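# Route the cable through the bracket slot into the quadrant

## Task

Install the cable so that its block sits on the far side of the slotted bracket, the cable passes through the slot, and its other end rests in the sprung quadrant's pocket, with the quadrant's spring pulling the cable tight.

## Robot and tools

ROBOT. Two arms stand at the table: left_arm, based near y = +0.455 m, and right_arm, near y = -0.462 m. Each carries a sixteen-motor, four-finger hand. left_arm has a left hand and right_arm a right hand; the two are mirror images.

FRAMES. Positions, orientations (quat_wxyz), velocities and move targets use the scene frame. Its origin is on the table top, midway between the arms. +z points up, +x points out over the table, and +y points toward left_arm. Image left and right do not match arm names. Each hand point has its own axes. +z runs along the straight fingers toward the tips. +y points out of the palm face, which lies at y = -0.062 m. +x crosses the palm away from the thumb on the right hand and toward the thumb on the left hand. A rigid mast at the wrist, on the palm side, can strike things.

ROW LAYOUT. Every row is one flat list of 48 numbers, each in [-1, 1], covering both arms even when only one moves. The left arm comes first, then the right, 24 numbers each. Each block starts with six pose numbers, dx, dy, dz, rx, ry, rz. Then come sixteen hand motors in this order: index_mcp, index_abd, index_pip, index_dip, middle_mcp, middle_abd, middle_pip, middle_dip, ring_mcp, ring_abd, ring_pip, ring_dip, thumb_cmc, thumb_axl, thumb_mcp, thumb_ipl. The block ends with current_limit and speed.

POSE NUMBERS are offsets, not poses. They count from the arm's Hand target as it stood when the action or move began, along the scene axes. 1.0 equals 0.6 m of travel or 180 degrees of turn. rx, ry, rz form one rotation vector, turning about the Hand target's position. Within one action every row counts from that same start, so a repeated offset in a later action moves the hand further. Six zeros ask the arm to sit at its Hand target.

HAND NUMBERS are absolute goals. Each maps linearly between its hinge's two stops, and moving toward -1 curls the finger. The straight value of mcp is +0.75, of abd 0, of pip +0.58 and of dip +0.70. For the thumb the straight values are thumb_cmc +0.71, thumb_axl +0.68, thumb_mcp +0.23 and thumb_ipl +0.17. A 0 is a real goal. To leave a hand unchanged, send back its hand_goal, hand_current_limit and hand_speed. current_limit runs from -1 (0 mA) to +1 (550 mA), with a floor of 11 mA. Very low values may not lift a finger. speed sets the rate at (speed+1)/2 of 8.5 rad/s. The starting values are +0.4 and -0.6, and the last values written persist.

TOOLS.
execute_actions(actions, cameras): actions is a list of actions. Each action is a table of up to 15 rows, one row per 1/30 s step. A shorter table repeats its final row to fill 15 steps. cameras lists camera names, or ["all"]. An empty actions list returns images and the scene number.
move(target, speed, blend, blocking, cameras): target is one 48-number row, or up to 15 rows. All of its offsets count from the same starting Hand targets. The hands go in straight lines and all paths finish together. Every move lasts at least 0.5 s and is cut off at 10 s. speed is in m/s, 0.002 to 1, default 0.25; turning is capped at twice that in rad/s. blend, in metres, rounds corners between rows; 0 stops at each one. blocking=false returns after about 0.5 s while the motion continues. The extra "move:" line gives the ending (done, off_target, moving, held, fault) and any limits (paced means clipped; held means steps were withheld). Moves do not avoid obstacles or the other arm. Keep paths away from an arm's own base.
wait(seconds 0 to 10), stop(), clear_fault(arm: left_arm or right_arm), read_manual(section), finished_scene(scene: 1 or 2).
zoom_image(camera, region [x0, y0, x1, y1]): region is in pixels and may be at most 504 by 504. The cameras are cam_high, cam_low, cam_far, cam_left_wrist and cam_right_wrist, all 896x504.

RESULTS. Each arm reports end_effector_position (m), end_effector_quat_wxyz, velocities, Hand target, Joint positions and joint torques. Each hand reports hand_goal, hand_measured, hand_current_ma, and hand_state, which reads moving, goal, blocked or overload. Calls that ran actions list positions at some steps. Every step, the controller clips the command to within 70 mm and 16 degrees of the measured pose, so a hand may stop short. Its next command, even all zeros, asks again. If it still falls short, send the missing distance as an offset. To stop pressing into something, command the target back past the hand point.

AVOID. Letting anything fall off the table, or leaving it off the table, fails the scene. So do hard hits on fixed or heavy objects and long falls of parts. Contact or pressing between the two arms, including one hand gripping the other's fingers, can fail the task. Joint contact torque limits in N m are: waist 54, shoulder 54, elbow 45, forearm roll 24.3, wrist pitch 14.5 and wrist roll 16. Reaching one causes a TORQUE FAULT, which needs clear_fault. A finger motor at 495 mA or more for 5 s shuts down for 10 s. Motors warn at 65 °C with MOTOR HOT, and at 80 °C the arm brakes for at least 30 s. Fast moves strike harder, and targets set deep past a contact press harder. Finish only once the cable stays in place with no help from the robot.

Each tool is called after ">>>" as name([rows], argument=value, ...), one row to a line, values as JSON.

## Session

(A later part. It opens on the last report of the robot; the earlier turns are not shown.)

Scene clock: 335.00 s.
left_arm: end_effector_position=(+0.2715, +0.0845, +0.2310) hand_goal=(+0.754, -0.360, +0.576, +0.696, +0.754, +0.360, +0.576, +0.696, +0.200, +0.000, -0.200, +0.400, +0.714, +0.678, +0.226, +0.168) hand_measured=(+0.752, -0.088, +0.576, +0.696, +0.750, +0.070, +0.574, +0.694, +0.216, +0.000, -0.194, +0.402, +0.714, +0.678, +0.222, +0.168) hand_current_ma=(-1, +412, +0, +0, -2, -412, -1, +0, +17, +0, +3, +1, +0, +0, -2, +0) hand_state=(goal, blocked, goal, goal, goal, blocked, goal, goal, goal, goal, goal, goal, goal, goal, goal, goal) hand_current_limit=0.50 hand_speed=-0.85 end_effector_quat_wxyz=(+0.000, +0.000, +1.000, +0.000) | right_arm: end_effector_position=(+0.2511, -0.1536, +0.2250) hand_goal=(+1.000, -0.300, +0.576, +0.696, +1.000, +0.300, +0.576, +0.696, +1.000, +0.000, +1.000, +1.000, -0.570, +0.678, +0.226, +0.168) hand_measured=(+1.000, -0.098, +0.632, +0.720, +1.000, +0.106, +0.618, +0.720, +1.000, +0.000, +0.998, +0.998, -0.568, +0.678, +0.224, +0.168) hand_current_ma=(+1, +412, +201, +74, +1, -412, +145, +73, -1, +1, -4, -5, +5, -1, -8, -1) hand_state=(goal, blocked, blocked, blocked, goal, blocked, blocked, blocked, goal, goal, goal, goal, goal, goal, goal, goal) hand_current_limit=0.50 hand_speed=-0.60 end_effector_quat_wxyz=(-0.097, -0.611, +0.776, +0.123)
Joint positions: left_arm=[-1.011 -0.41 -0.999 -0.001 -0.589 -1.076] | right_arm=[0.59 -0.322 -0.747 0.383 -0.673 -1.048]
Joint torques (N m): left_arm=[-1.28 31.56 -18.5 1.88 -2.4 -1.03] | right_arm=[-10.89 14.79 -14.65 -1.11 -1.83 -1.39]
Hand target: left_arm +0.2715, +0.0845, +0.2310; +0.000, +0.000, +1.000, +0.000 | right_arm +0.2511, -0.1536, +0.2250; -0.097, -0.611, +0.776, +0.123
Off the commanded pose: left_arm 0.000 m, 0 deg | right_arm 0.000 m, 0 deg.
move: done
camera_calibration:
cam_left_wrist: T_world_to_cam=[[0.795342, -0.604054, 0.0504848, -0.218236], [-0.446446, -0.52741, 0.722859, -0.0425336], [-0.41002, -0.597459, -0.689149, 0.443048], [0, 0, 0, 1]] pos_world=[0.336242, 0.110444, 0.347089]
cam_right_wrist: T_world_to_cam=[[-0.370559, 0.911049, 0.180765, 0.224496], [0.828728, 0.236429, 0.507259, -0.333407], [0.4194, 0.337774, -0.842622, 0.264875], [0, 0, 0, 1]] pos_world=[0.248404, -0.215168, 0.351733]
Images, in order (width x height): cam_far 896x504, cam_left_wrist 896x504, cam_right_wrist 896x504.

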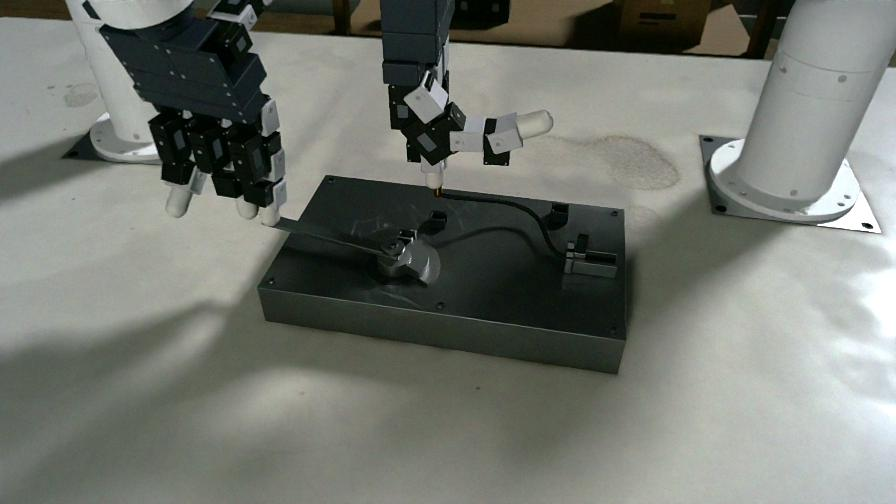

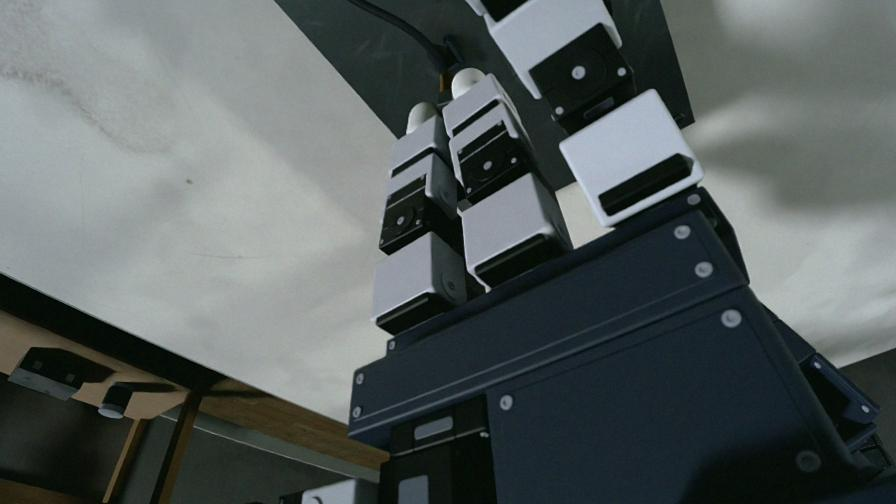

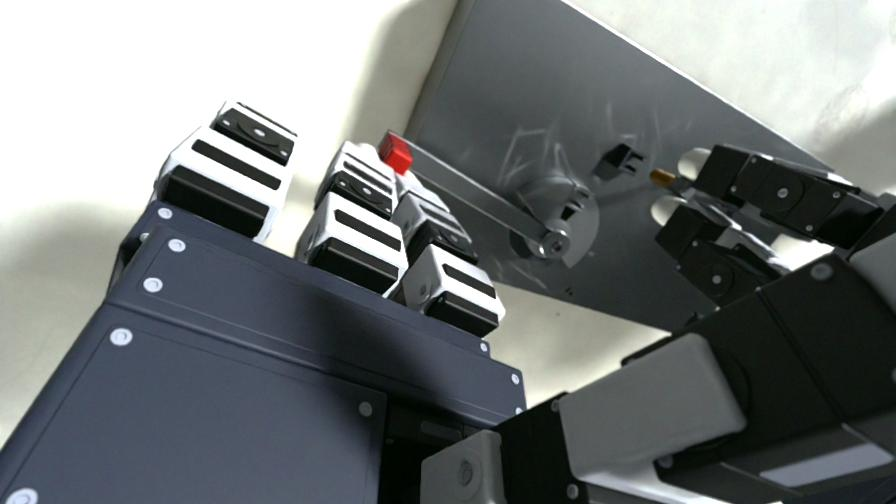

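>>> move(target=[0.095,-0.047,-0.01,0,0,-0.0667, 0.754,-0.36,0.576,0.696,0.754,0.36,0.576,0.696,0.2,0,-0.2,0.4,0.714,0.678,0.226,0.168,0.5,-0.85, 0,0,0,0,0,0, 1,-0.3,0.576,0.696,1,0.3,0.576,0.696,1,0,1,1,-0.571,0.678,0.226,0.168,0.5,-0.6], speed=0.06, cameras=["cam_far","cam_low","cam_left_wrist","cam_right_wrist"])

>>> zoom_image(camera="cam_left_wrist", region=[360, 0, 660, 150])

>>> zoom_image(camera="cam_right_wrist", region=[500, 100, 700, 280])

>>> zoom_image(camera="cam_far", region=[350, 170, 500, 290])

>>> zoom_image(camera="cam_low", region=[340, 150, 480, 230])

Scene clock: 341.43 s.
left_arm: end_effector_position=(+0.3285, +0.0563, +0.2250) hand_goal=(+0.754, -0.360, +0.576, +0.696, +0.754, +0.360, +0.576, +0.696, +0.200, +0.000, -0.200, +0.400, +0.714, +0.678, +0.226, +0.168) hand_measured=(+0.754, -0.096, +0.576, +0.696, +0.740, +0.076, +0.568, +0.694, +0.216, +0.000, -0.194, +0.402, +0.714, +0.678, +0.222, +0.168) hand_current_ma=(+0, +413, +0, +0, -14, -412, -5, -1, +17, +0, +3, +1, +0, +0, -2, +0) hand_state=(goal, blocked, goal, goal, goal, blocked, goal, goal, goal, goal, goal, goal, goal, goal, goal, goal) hand_current_limit=0.50 hand_speed=-0.85 end_effector_quat_wxyz=(+0.000, +0.105, +0.994, +0.000) | right_arm: end_effector_position=(+0.2511, -0.1536, +0.2250) hand_goal=(+1.000, -0.300, +0.576, +0.696, +1.000, +0.300, +0.576, +0.696, +1.000, +0.000, +1.000, +1.000, -0.570, +0.678, +0.226, +0.168) hand_measured=(+1.000, -0.098, +0.632, +0.720, +1.000, +0.106, +0.618, +0.720, +1.000, +0.000, +0.998, +0.998, -0.568, +0.678, +0.224, +0.168) hand_current_ma=(+1, +412, +201, +74, +1, -412, +145, +73, -1, +1, -4, -5, +5, -1, -8, -1) hand_state=(goal, blocked, blocked, blocked, goal, blocked, blocked, blocked, goal, goal, goal, goal, goal, goal, goal, goal) hand_current_limit=0.50 hand_speed=-0.60 end_effector_quat_wxyz=(-0.097, -0.611, +0.776, +0.123)
Joint positions: left_arm=[-0.976 -0.516 -1.14 -0.001 -0.623 -0.831] | right_arm=[0.59 -0.322 -0.747 0.383 -0.673 -1.048]
Joint torques (N m): left_arm=[13.11 13.56 -19.15 -3.62 -2.48 0.71] | right_arm=[-10.99 14.17 -14.13 -1.14 -1.73 -1.32]
Hand target: left_arm +0.3285, +0.0563, +0.2250; +0.000, +0.105, +0.994, +0.000 | right_arm +0.2511, -0.1536, +0.2250; -0.097, -0.611, +0.776, +0.123
Off the commanded pose: left_arm 0.000 m, 0 deg | right_arm 0.000 m, 0 deg.
move: done
camera_calibration:
cam_left_wrist: T_world_to_cam=[[0.652342, -0.75624, 0.0505067, -0.224728], [-0.546372, -0.423031, 0.722857, -0.000655997], [-0.525288, -0.499146, -0.689149, 0.477785], [0, 0, 0, 1]] pos_world=[0.397215, 0.0682586, 0.341089]
cam_right_wrist: T_world_to_cam=[[-0.370559, 0.911049, 0.180765, 0.224496], [0.828728, 0.236429, 0.507259, -0.333407], [0.4194, 0.337774, -0.842622, 0.264875], [0, 0, 0, 1]] pos_world=[0.248404, -0.215168, 0.351733]
Images, in order (width x height): cam_low 896x504, cam_far 896x504, cam_left_wrist 896x504, cam_right_wrist 896x504.

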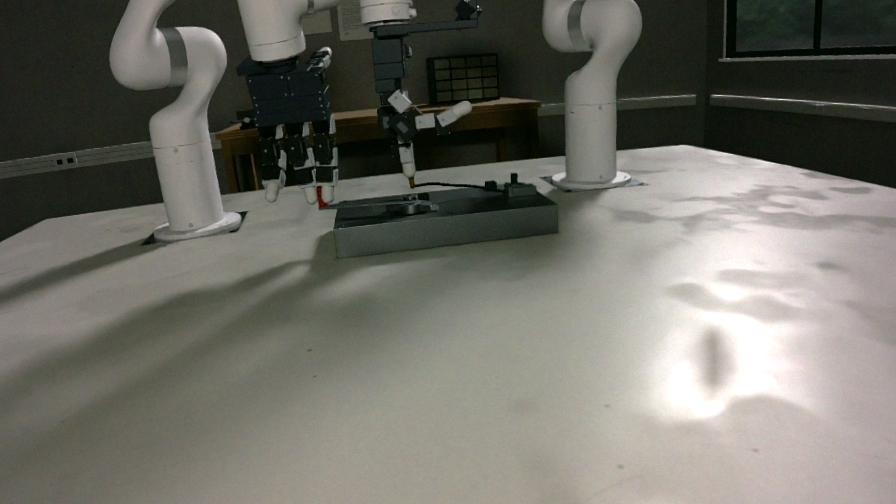

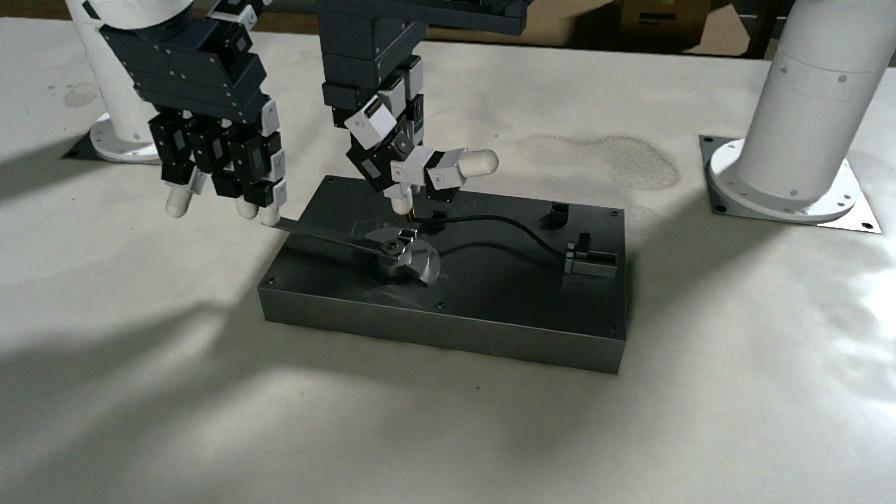

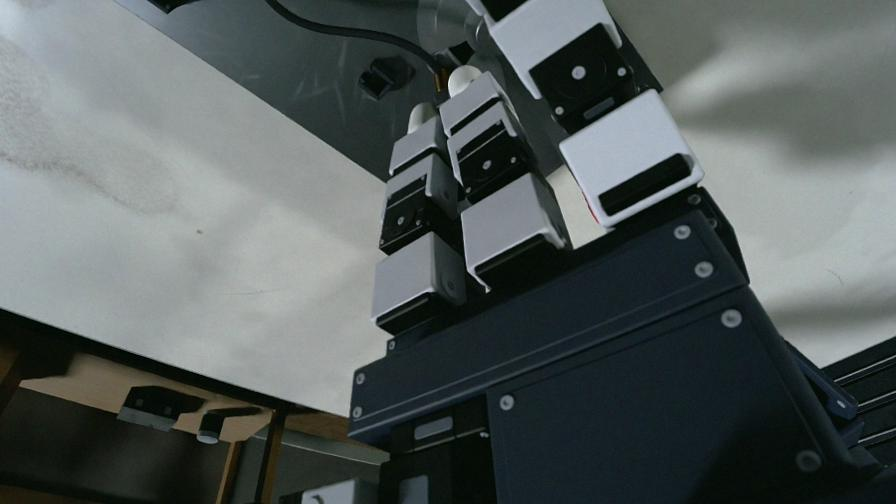

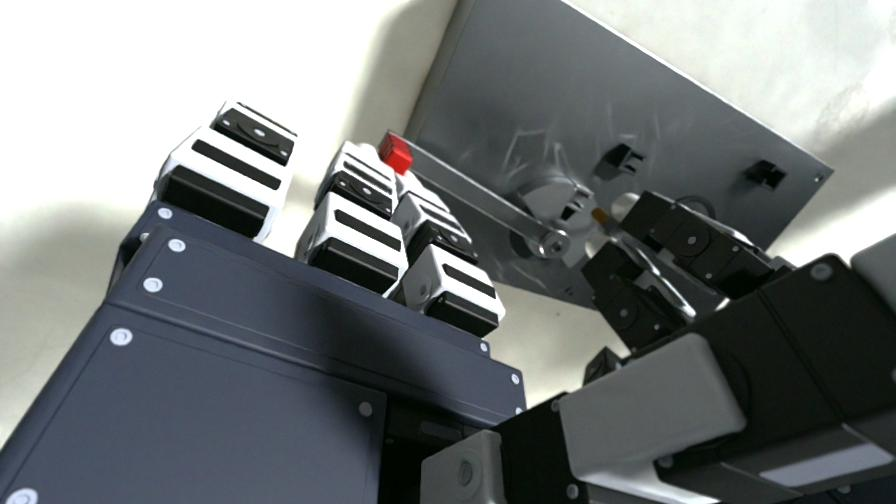

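Scaled by 1.680 from the camera's 896x504 image, which has a finer 1280x720 frame.

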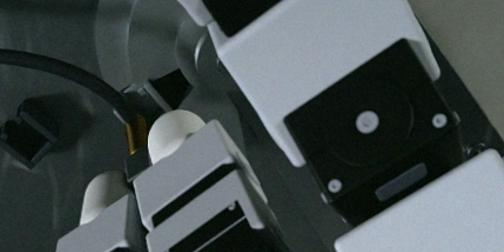

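Scaled by 2.520 from the camera's 896x504 image, which has a finer 1280x720 frame.

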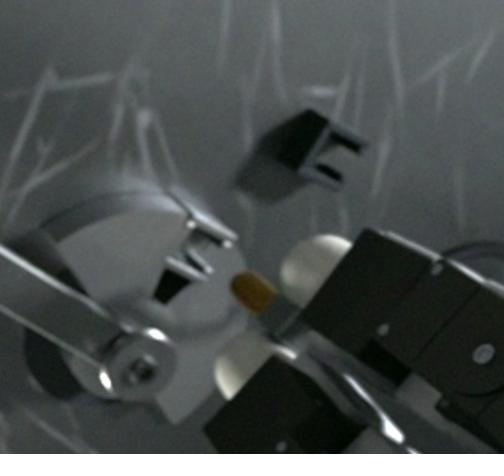

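Scaled by 3.360 from the camera's 896x504 image, which has a finer 1280x720 frame.

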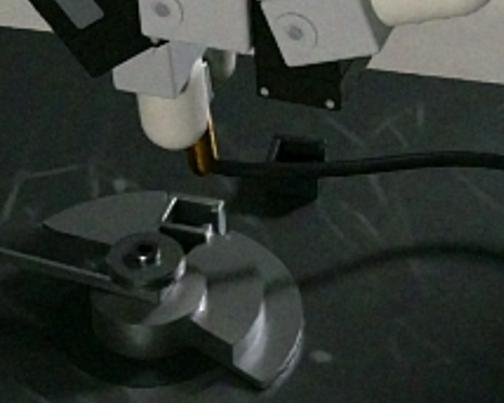

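Scaled by 3.600 from the camera's 896x504 image, which has a finer 1280x720 frame.

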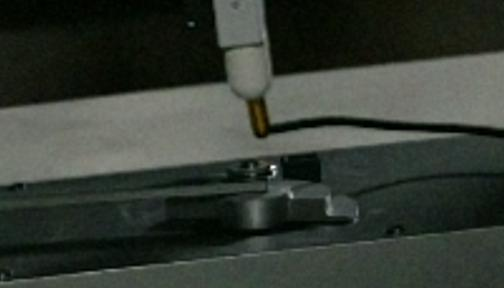

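>>> zoom_image(camera="cam_far", region=[385, 185, 425, 245])

>>> zoom_image(camera="cam_low", region=[395, 165, 435, 215])

>>> zoom_image(camera="cam_right_wrist", region=[560, 170, 640, 250])

>>> zoom_image(camera="cam_left_wrist", region=[390, 20, 490, 120])

Scaled by 8.400 from the camera's 896x504 image, which has a finer 1280x720 frame.

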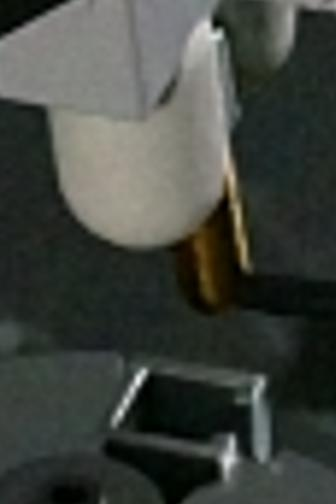

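Scaled by 10.080 from the camera's 896x504 image, which has a finer 1280x720 frame.

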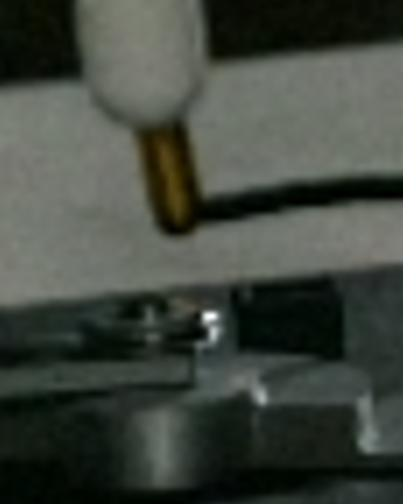

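Scaled by 6.300 from the camera's 896x504 image, which has a finer 1280x720 frame.

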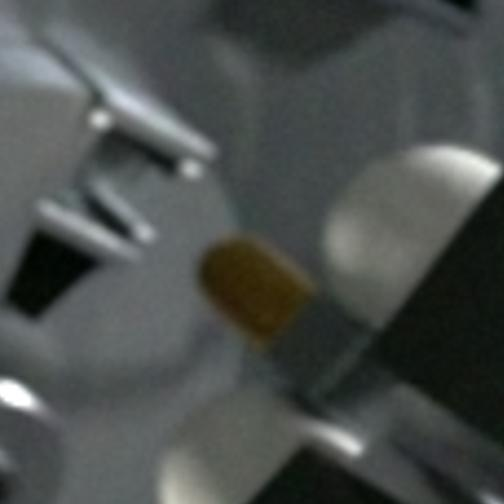

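Scaled by 5.040 from the camera's 896x504 image, which has a finer 1280x720 frame.

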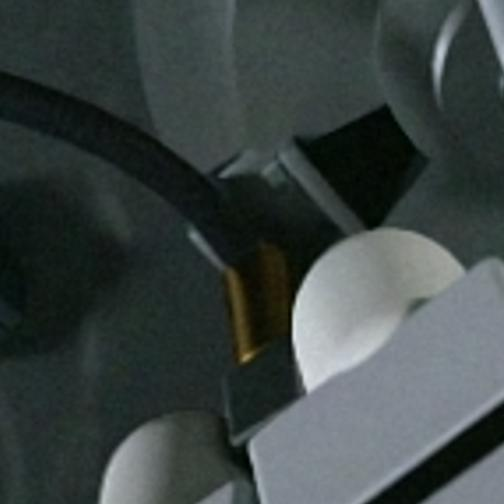

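>>> move(target=[-0.0067,-0.01,-0.0167,0,0,0, 0.754,-0.36,0.576,0.696,0.754,0.36,0.576,0.696,0.2,0,-0.2,0.4,0.714,0.678,0.226,0.168,0.5,-0.85, 0,0,0,0,0,0, 1,-0.3,0.576,0.696,1,0.3,0.576,0.696,1,0,1,1,-0.571,0.678,0.226,0.168,0.5,-0.6], speed=0.04, cameras=["cam_far","cam_low","cam_left_wrist","cam_right_wrist"])

>>> zoom_image(camera="cam_far", region=[385, 185, 425, 245])

>>> zoom_image(camera="cam_low", region=[395, 165, 435, 215])

>>> zoom_image(camera="cam_right_wrist", region=[560, 170, 620, 230])

>>> zoom_image(camera="cam_left_wrist", region=[390, 20, 490, 120])

Scene clock: 350.50 s.
left_arm: end_effector_position=(+0.3245, +0.0503, +0.2151) hand_goal=(+0.754, -0.360, +0.576, +0.696, +0.754, +0.360, +0.576, +0.696, +0.200, +0.000, -0.200, +0.400, +0.714, +0.678, +0.226, +0.168) hand_measured=(+0.754, -0.096, +0.576, +0.696, +0.740, +0.076, +0.568, +0.694, +0.216, +0.000, -0.194, +0.402, +0.714, +0.678, +0.222, +0.168) hand_current_ma=(+0, +412, +0, +0, -14, -412, -5, -1, +17, +0, +3, +1, +0, +0, -2, +0) hand_state=(goal, blocked, goal, goal, goal, blocked, goal, goal, goal, goal, goal, goal, goal, goal, goal, goal) hand_current_limit=0.50 hand_speed=-0.85 end_effector_quat_wxyz=(+0.000, +0.105, +0.994, +0.000) | right_arm: end_effector_position=(+0.2511, -0.1536, +0.2250) hand_goal=(+1.000, -0.300, +0.576, +0.696, +1.000, +0.300, +0.576, +0.696, +1.000, +0.000, +1.000, +1.000, -0.570, +0.678, +0.226, +0.168) hand_measured=(+1.000, -0.098, +0.632, +0.720, +1.000, +0.106, +0.618, +0.720, +1.000, +0.000, +0.998, +0.998, -0.568, +0.678, +0.224, +0.168) hand_current_ma=(+1, +412, +201, +74, +1, -412, +145, +73, -1, +1, -4, -5, +5, -1, -8, -1) hand_state=(goal, blocked, blocked, blocked, goal, blocked, blocked, blocked, goal, goal, goal, goal, goal, goal, goal, goal) hand_current_limit=0.50 hand_speed=-0.60 end_effector_quat_wxyz=(-0.097, -0.611, +0.776, +0.123)
Joint positions: left_arm=[-0.987 -0.537 -1.146 -0.001 -0.608 -0.843] | right_arm=[0.59 -0.322 -0.747 0.383 -0.673 -1.048]
Joint torques (N m): left_arm=[-14.8 11.96 -19.29 -2.87 2.56 -1.05] | right_arm=[-9.22 14.13 -14.28 -1.29 -1.62 -1.27]
Hand target: left_arm +0.3245, +0.0503, +0.2150; +0.000, +0.105, +0.994, +0.000 | right_arm +0.2511, -0.1536, +0.2250; -0.097, -0.611, +0.776, +0.123
Off the commanded pose: left_arm 0.000 m, 0 deg | right_arm 0.000 m, 0 deg.
move: done
camera_calibration:
cam_left_wrist: T_world_to_cam=[[0.652342, -0.75624, 0.0505067, -0.226156], [-0.546372, -0.423031, 0.722857, 0.00177662], [-0.525288, -0.499146, -0.689149, 0.465866], [0, 0, 0, 1]] pos_world=[0.393215, 0.0622586, 0.331189]
cam_right_wrist: T_world_to_cam=[[-0.370559, 0.911049, 0.180765, 0.224496], [0.828728, 0.236429, 0.507259, -0.333407], [0.4194, 0.337774, -0.842622, 0.264875], [0, 0, 0, 1]] pos_world=[0.248404, -0.215168, 0.351733]
Images, in order (width x height): cam_low 896x504, cam_far 896x504, cam_left_wrist 896x504, cam_right_wrist 896x504.

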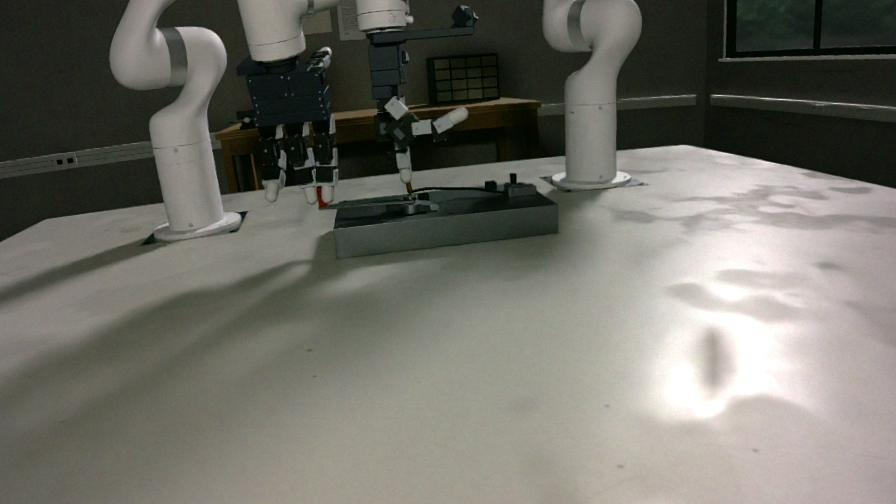

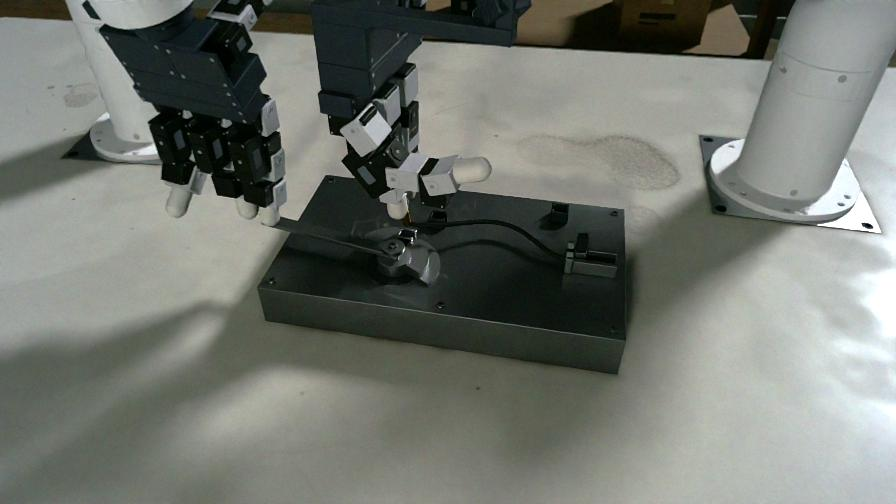

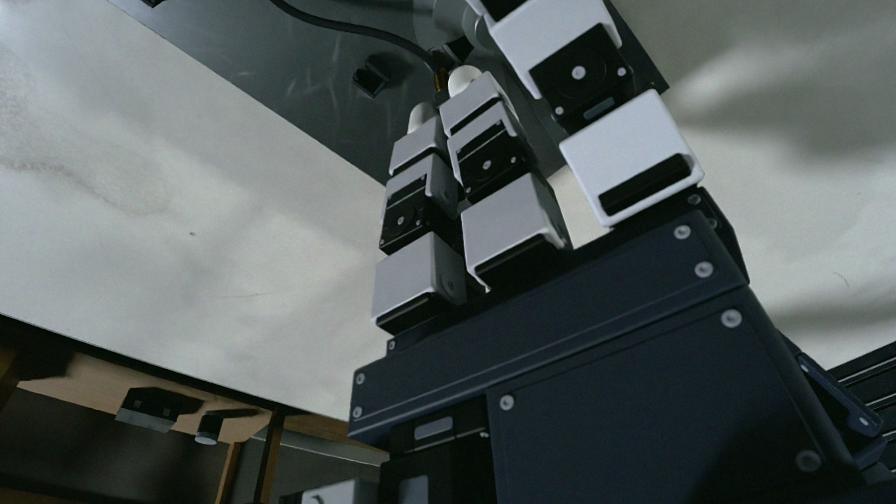

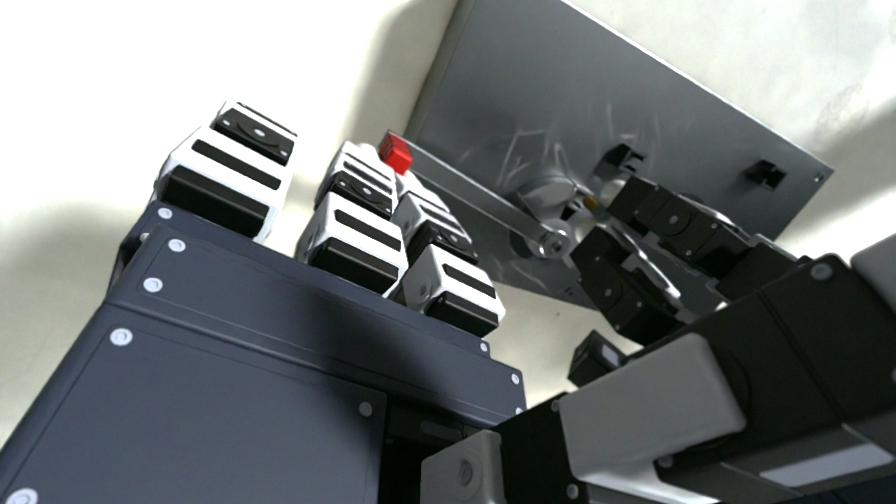

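Scaled by 8.400 from the camera's 896x504 image, which has a finer 1280x720 frame.

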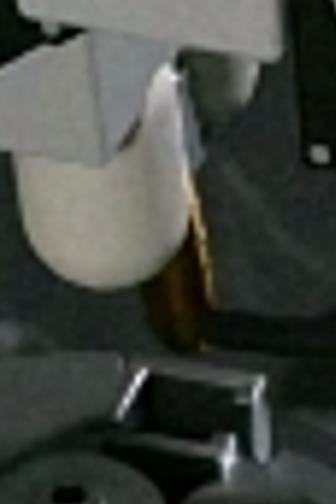

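Scaled by 10.080 from the camera's 896x504 image, which has a finer 1280x720 frame.

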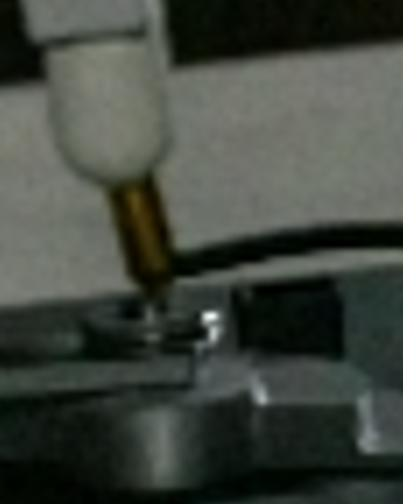

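Scaled by 8.400 from the camera's 896x504 image, which has a finer 1280x720 frame.

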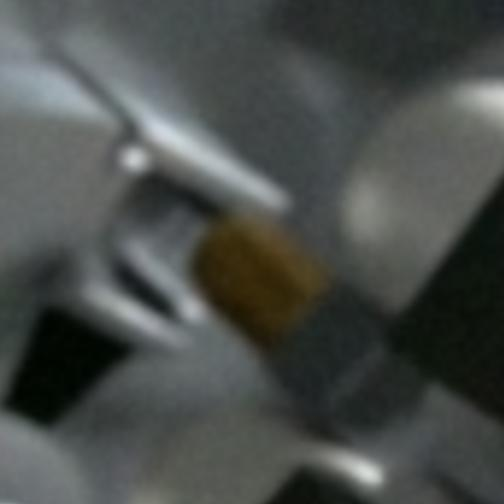

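Scaled by 5.040 from the camera's 896x504 image, which has a finer 1280x720 frame.

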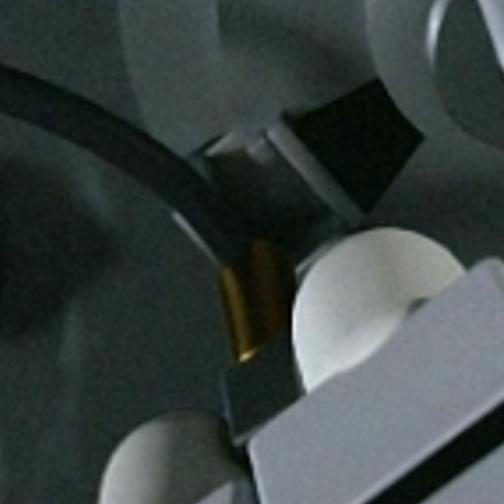

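>>> move(target=[-0.01,0.002,-0.0067,0,0,0.0333, 0.754,-0.36,0.576,0.696,0.754,0.36,0.576,0.696,0.2,0,-0.2,0.4,0.714,0.678,0.226,0.168,0.5,-0.85, 0,0,0,0,0,0, 1,-0.3,0.576,0.696,1,0.3,0.576,0.696,1,0,1,1,-0.571,0.678,0.226,0.168,0.5,-0.6], speed=0.03, cameras=["cam_far","cam_low","cam_left_wrist","cam_right_wrist"])

>>> zoom_image(camera="cam_far", region=[385, 185, 425, 245])

>>> zoom_image(camera="cam_low", region=[395, 165, 435, 215])

>>> zoom_image(camera="cam_right_wrist", region=[560, 170, 620, 230])

>>> zoom_image(camera="cam_left_wrist", region=[390, 20, 490, 120])

Scene clock: 360.80 s.
left_arm: end_effector_position=(+0.3185, +0.0515, +0.2110) hand_goal=(+0.754, -0.360, +0.576, +0.696, +0.754, +0.360, +0.576, +0.696, +0.200, +0.000, -0.200, +0.400, +0.714, +0.678, +0.226, +0.168) hand_measured=(+0.752, -0.096, +0.576, +0.696, +0.740, +0.076, +0.568, +0.694, +0.216, +0.000, -0.194, +0.402, +0.714, +0.678, +0.222, +0.168) hand_current_ma=(+0, +412, +0, +0, -14, -412, -5, -1, +17, +0, +3, +1, +0, +0, -2, +0) hand_state=(goal, blocked, goal, goal, goal, blocked, goal, goal, goal, goal, goal, goal, goal, goal, goal, goal) hand_current_limit=0.50 hand_speed=-0.85 end_effector_quat_wxyz=(+0.000, +0.053, +0.999, +0.000) | right_arm: end_effector_position=(+0.2511, -0.1536, +0.2250) hand_goal=(+1.000, -0.300, +0.576, +0.696, +1.000, +0.300, +0.576, +0.696, +1.000, +0.000, +1.000, +1.000, -0.570, +0.678, +0.226, +0.168) hand_measured=(+1.000, -0.098, +0.632, +0.720, +1.000, +0.106, +0.618, +0.720, +1.000, +0.000, +0.998, +0.998, -0.568, +0.678, +0.224, +0.168) hand_current_ma=(+1, +412, +201, +74, +1, -412, +145, +73, -1, +1, -4, -5, +5, -1, -8, -1) hand_state=(goal, blocked, blocked, blocked, goal, blocked, blocked, blocked, goal, goal, goal, goal, goal, goal, goal, goal) hand_current_limit=0.50 hand_speed=-0.60 end_effector_quat_wxyz=(-0.097, -0.611, +0.776, +0.123)
Joint positions: left_arm=[-0.981 -0.543 -1.143 -0.002 -0.599 -0.941] | right_arm=[0.59 -0.322 -0.747 0.383 -0.673 -1.048]
Joint torques (N m): left_arm=[11.51 14.42 -8.45 0.46 2.56 -1.14] | right_arm=[-10.1 14 -14.28 -0.9 -1.48 -1.32]
Hand target: left_arm +0.3185, +0.0515, +0.2110; +0.000, +0.053, +0.999, +0.000 | right_arm +0.2511, -0.1536, +0.2250; -0.097, -0.611, +0.776, +0.123
Off the commanded pose: left_arm 0.000 m, 0 deg | right_arm 0.000 m, 0 deg.
move: done
camera_calibration:
cam_left_wrist: T_world_to_cam=[[0.72772, -0.684014, 0.0504787, -0.248841], [-0.499162, -0.477707, 0.722934, -0.010297], [-0.470383, -0.551291, -0.689071, 0.44565], [0, 0, 0, 1]] pos_world=[0.385573, 0.0705531, 0.32709]
cam_right_wrist: T_world_to_cam=[[-0.370559, 0.911049, 0.180765, 0.224496], [0.828728, 0.236429, 0.507259, -0.333407], [0.4194, 0.337774, -0.842622, 0.264875], [0, 0, 0, 1]] pos_world=[0.248404, -0.215168, 0.351733]
Images, in order (width x height): cam_low 896x504, cam_far 896x504, cam_left_wrist 896x504, cam_right_wrist 896x504.

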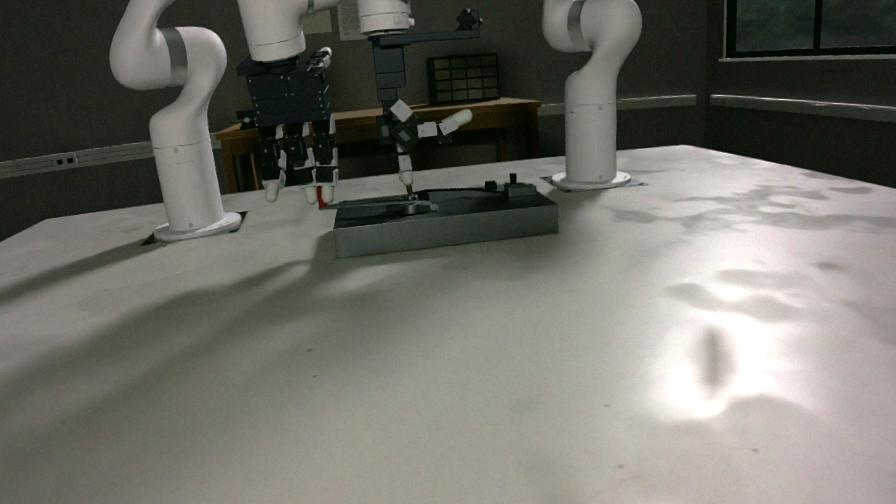

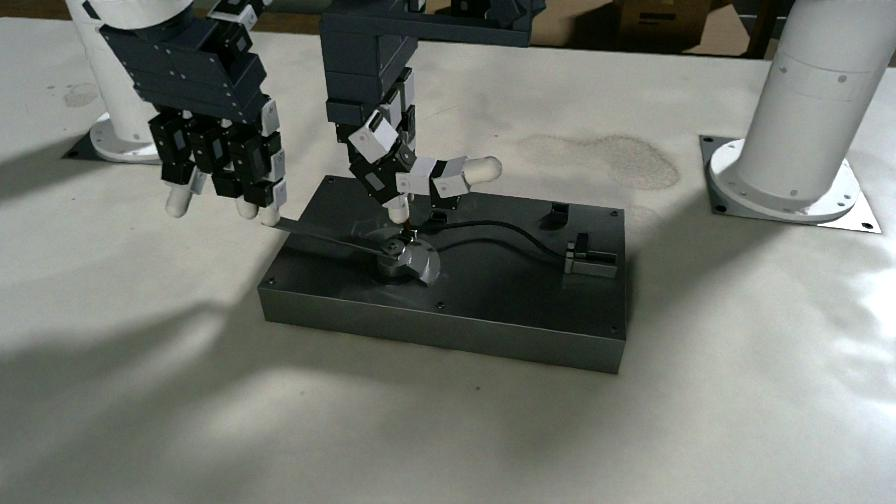

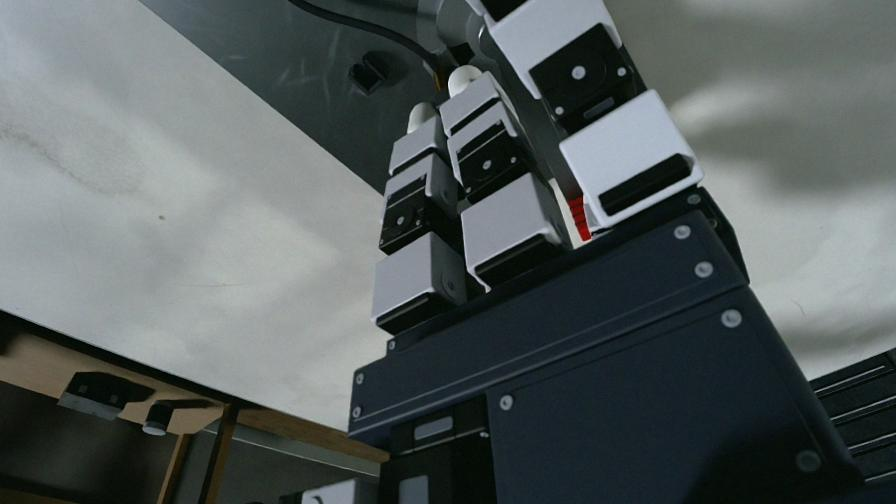

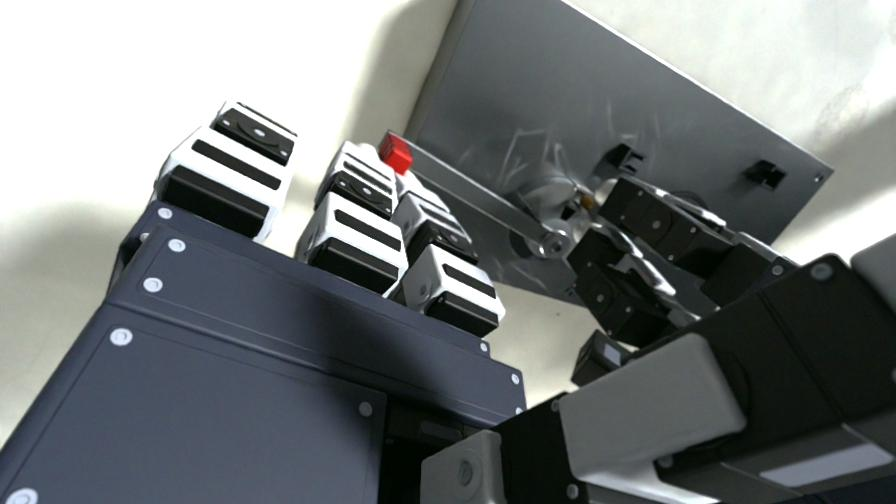

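Scaled by 8.400 from the camera's 896x504 image, which has a finer 1280x720 frame.

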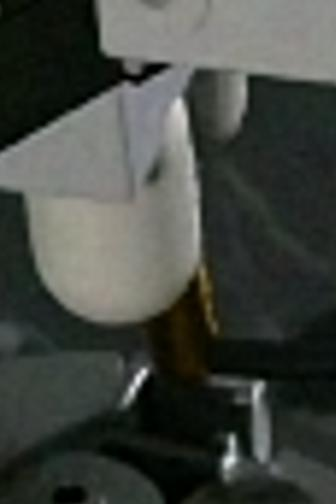

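Scaled by 10.080 from the camera's 896x504 image, which has a finer 1280x720 frame.

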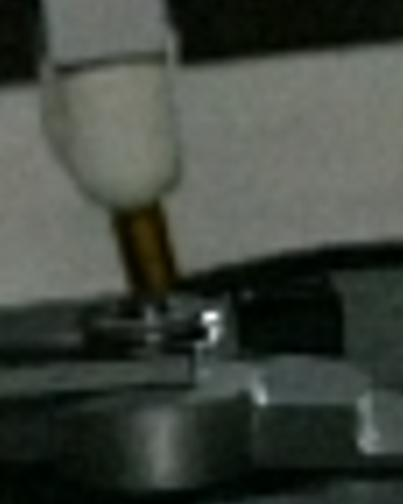

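Scaled by 8.400 from the camera's 896x504 image, which has a finer 1280x720 frame.

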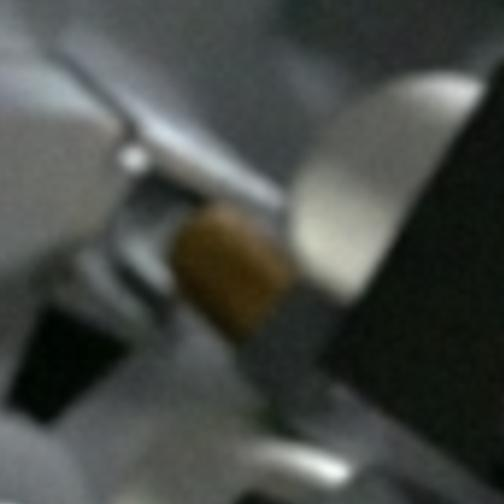

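Scaled by 5.040 from the camera's 896x504 image, which has a finer 1280x720 frame.

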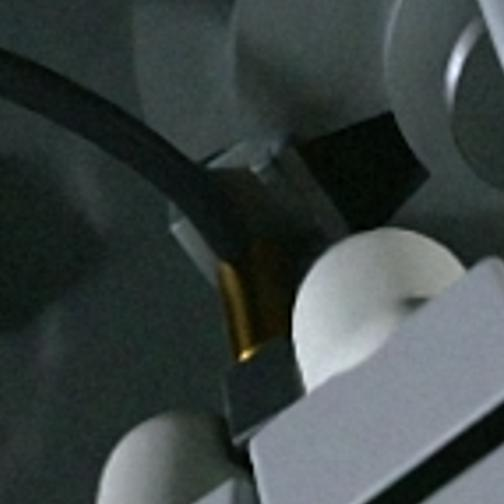

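>>> move(target=[0.0018,0.0008,-0.0083,0,0,0, 0.754,-0.36,0.576,0.696,0.754,0.36,0.576,0.696,0.2,0,-0.2,0.4,0.714,0.678,0.226,0.168,0.5,-0.85, 0,0,0,0,0,0, 1,-0.3,0.576,0.696,1,0.3,0.576,0.696,1,0,1,1,-0.571,0.678,0.226,0.168,0.5,-0.6], speed=0.02, cameras=["cam_far","cam_low","cam_left_wrist","cam_right_wrist"])

>>> zoom_image(camera="cam_far", region=[385, 185, 425, 245])

>>> zoom_image(camera="cam_low", region=[395, 165, 435, 215])

>>> zoom_image(camera="cam_right_wrist", region=[560, 170, 620, 230])

>>> zoom_image(camera="cam_left_wrist", region=[390, 20, 490, 120])

Scene clock: 363.33 s.
left_arm: end_effector_position=(+0.3196, +0.0520, +0.2061) hand_goal=(+0.754, -0.360, +0.576, +0.696, +0.754, +0.360, +0.576, +0.696, +0.200, +0.000, -0.200, +0.400, +0.714, +0.678, +0.226, +0.168) hand_measured=(+0.752, -0.096, +0.576, +0.696, +0.740, +0.076, +0.568, +0.694, +0.216, +0.000, -0.194, +0.402, +0.714, +0.678, +0.222, +0.168) hand_current_ma=(+0, +412, +0, +0, -14, -412, -5, -1, +17, +0, +3, +1, +0, +0, -2, +0) hand_state=(goal, blocked, goal, goal, goal, blocked, goal, goal, goal, goal, goal, goal, goal, goal, goal, goal) hand_current_limit=0.50 hand_speed=-0.85 end_effector_quat_wxyz=(+0.000, +0.053, +0.999, +0.000) | right_arm: end_effector_position=(+0.2511, -0.1536, +0.2250) hand_goal=(+1.000, -0.300, +0.576, +0.696, +1.000, +0.300, +0.576, +0.696, +1.000, +0.000, +1.000, +1.000, -0.570, +0.678, +0.226, +0.168) hand_measured=(+1.000, -0.098, +0.632, +0.720, +1.000, +0.106, +0.618, +0.720, +1.000, +0.000, +0.998, +0.998, -0.568, +0.678, +0.224, +0.168) hand_current_ma=(+1, +412, +201, +74, +1, -412, +145, +73, -1, +1, -4, -5, +5, -1, -8, -1) hand_state=(goal, blocked, blocked, blocked, goal, blocked, blocked, blocked, goal, goal, goal, goal, goal, goal, goal, goal) hand_current_limit=0.50 hand_speed=-0.60 end_effector_quat_wxyz=(-0.097, -0.611, +0.776, +0.123)
Joint positions: left_arm=[-0.979 -0.551 -1.142 -0.001 -0.59 -0.939] | right_arm=[0.59 -0.322 -0.747 0.383 -0.673 -1.048]
Joint torques (N m): left_arm=[12.66 13.87 -8.07 1.44 2.37 0.65] | right_arm=[-10.37 14.13 -14.2 -0.65 -1.42 -1.35]
Hand target: left_arm +0.3196, +0.0520, +0.2060; +0.000, +0.053, +0.999, +0.000 | right_arm +0.2511, -0.1536, +0.2250; -0.097, -0.611, +0.776, +0.123
Off the commanded pose: left_arm 0.000 m, 0 deg | right_arm 0.000 m, 0 deg.
move: done
camera_calibration:
cam_left_wrist: T_world_to_cam=[[0.727714, -0.684021, 0.0504819, -0.249046], [-0.499203, -0.47774, 0.722883, -0.00602989], [-0.47035, -0.551253, -0.689123, 0.442966], [0, 0, 0, 1]] pos_world=[0.386573, 0.0709533, 0.32219]
cam_right_wrist: T_world_to_cam=[[-0.370559, 0.911049, 0.180765, 0.224496], [0.828728, 0.236429, 0.507259, -0.333407], [0.4194, 0.337774, -0.842622, 0.264875], [0, 0, 0, 1]] pos_world=[0.248404, -0.215168, 0.351733]
Images, in order (width x height): cam_low 896x504, cam_far 896x504, cam_left_wrist 896x504, cam_right_wrist 896x504.

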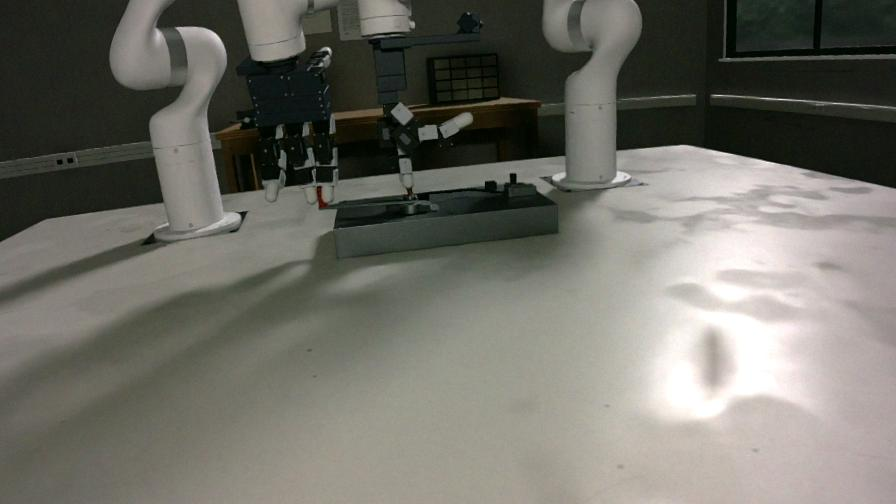

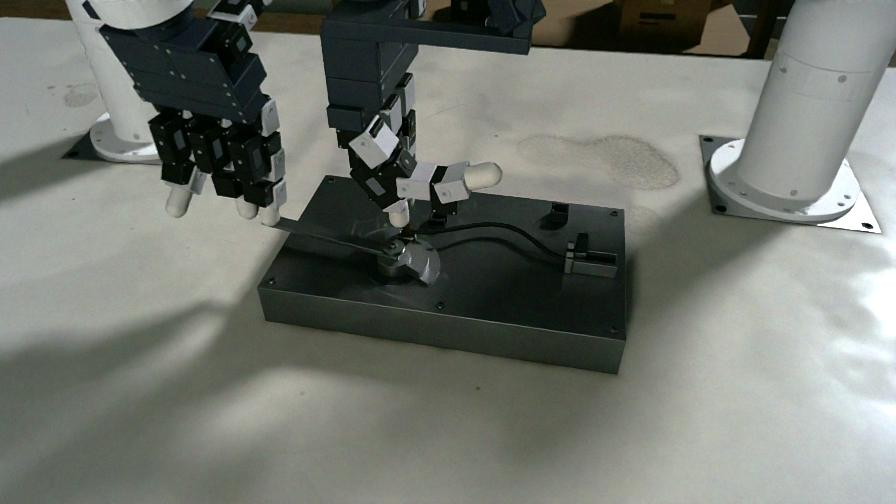

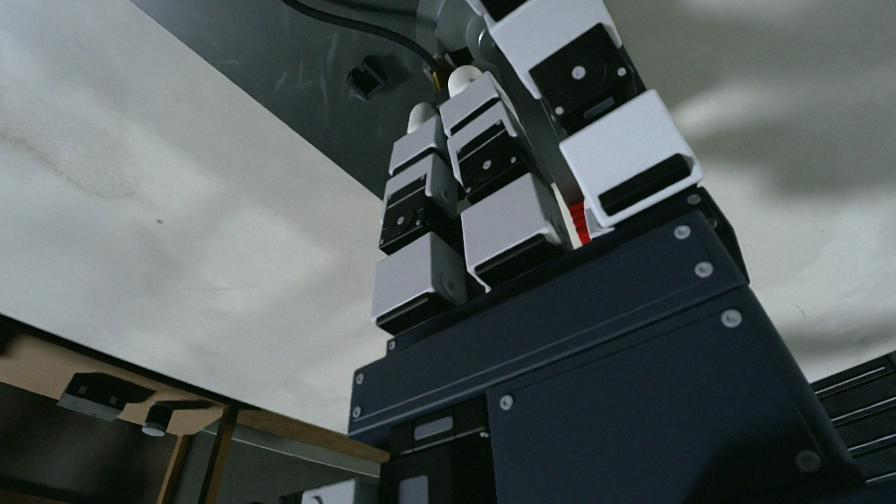

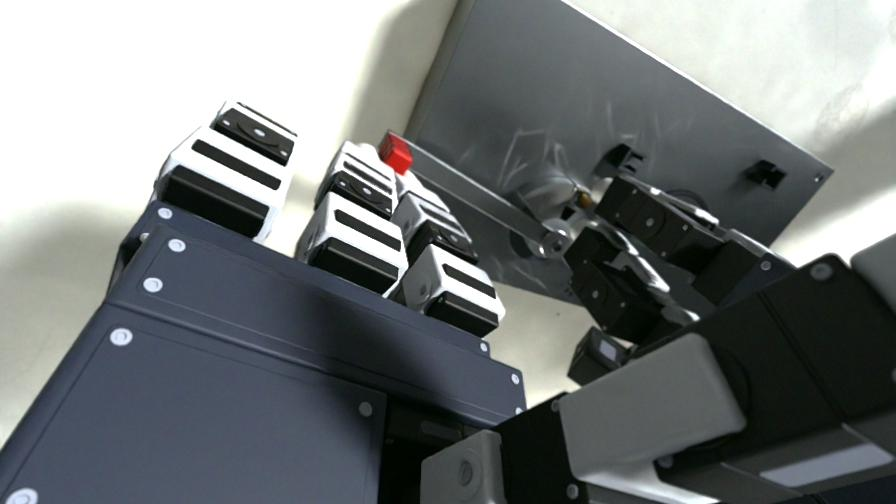

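Scaled by 8.400 from the camera's 896x504 image, which has a finer 1280x720 frame.

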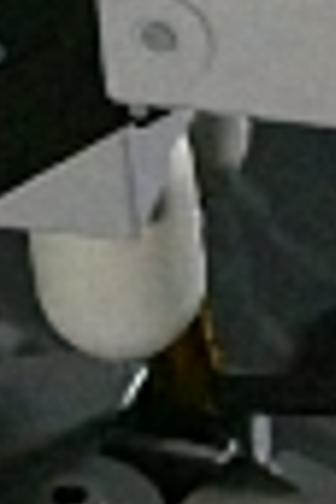

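Scaled by 10.080 from the camera's 896x504 image, which has a finer 1280x720 frame.

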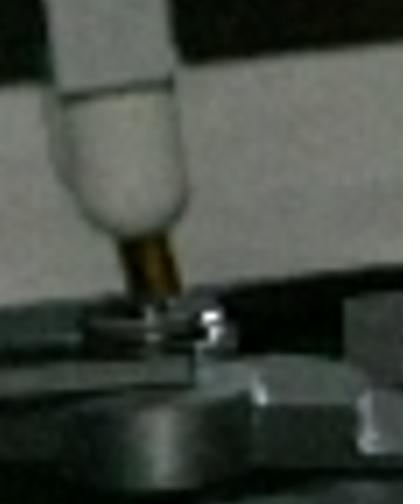

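Scaled by 8.400 from the camera's 896x504 image, which has a finer 1280x720 frame.

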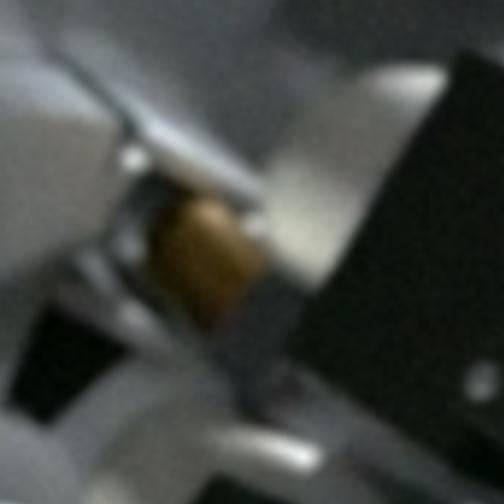

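Scaled by 5.040 from the camera's 896x504 image, which has a finer 1280x720 frame.

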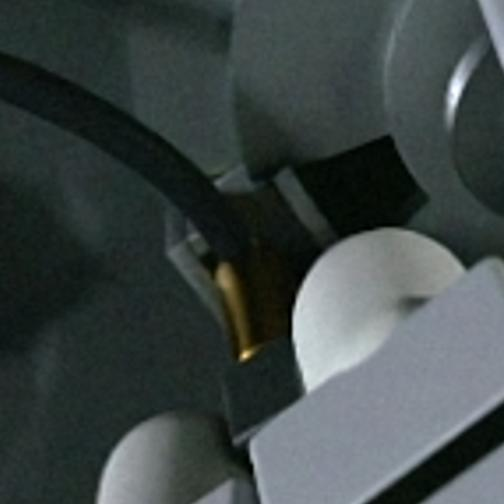

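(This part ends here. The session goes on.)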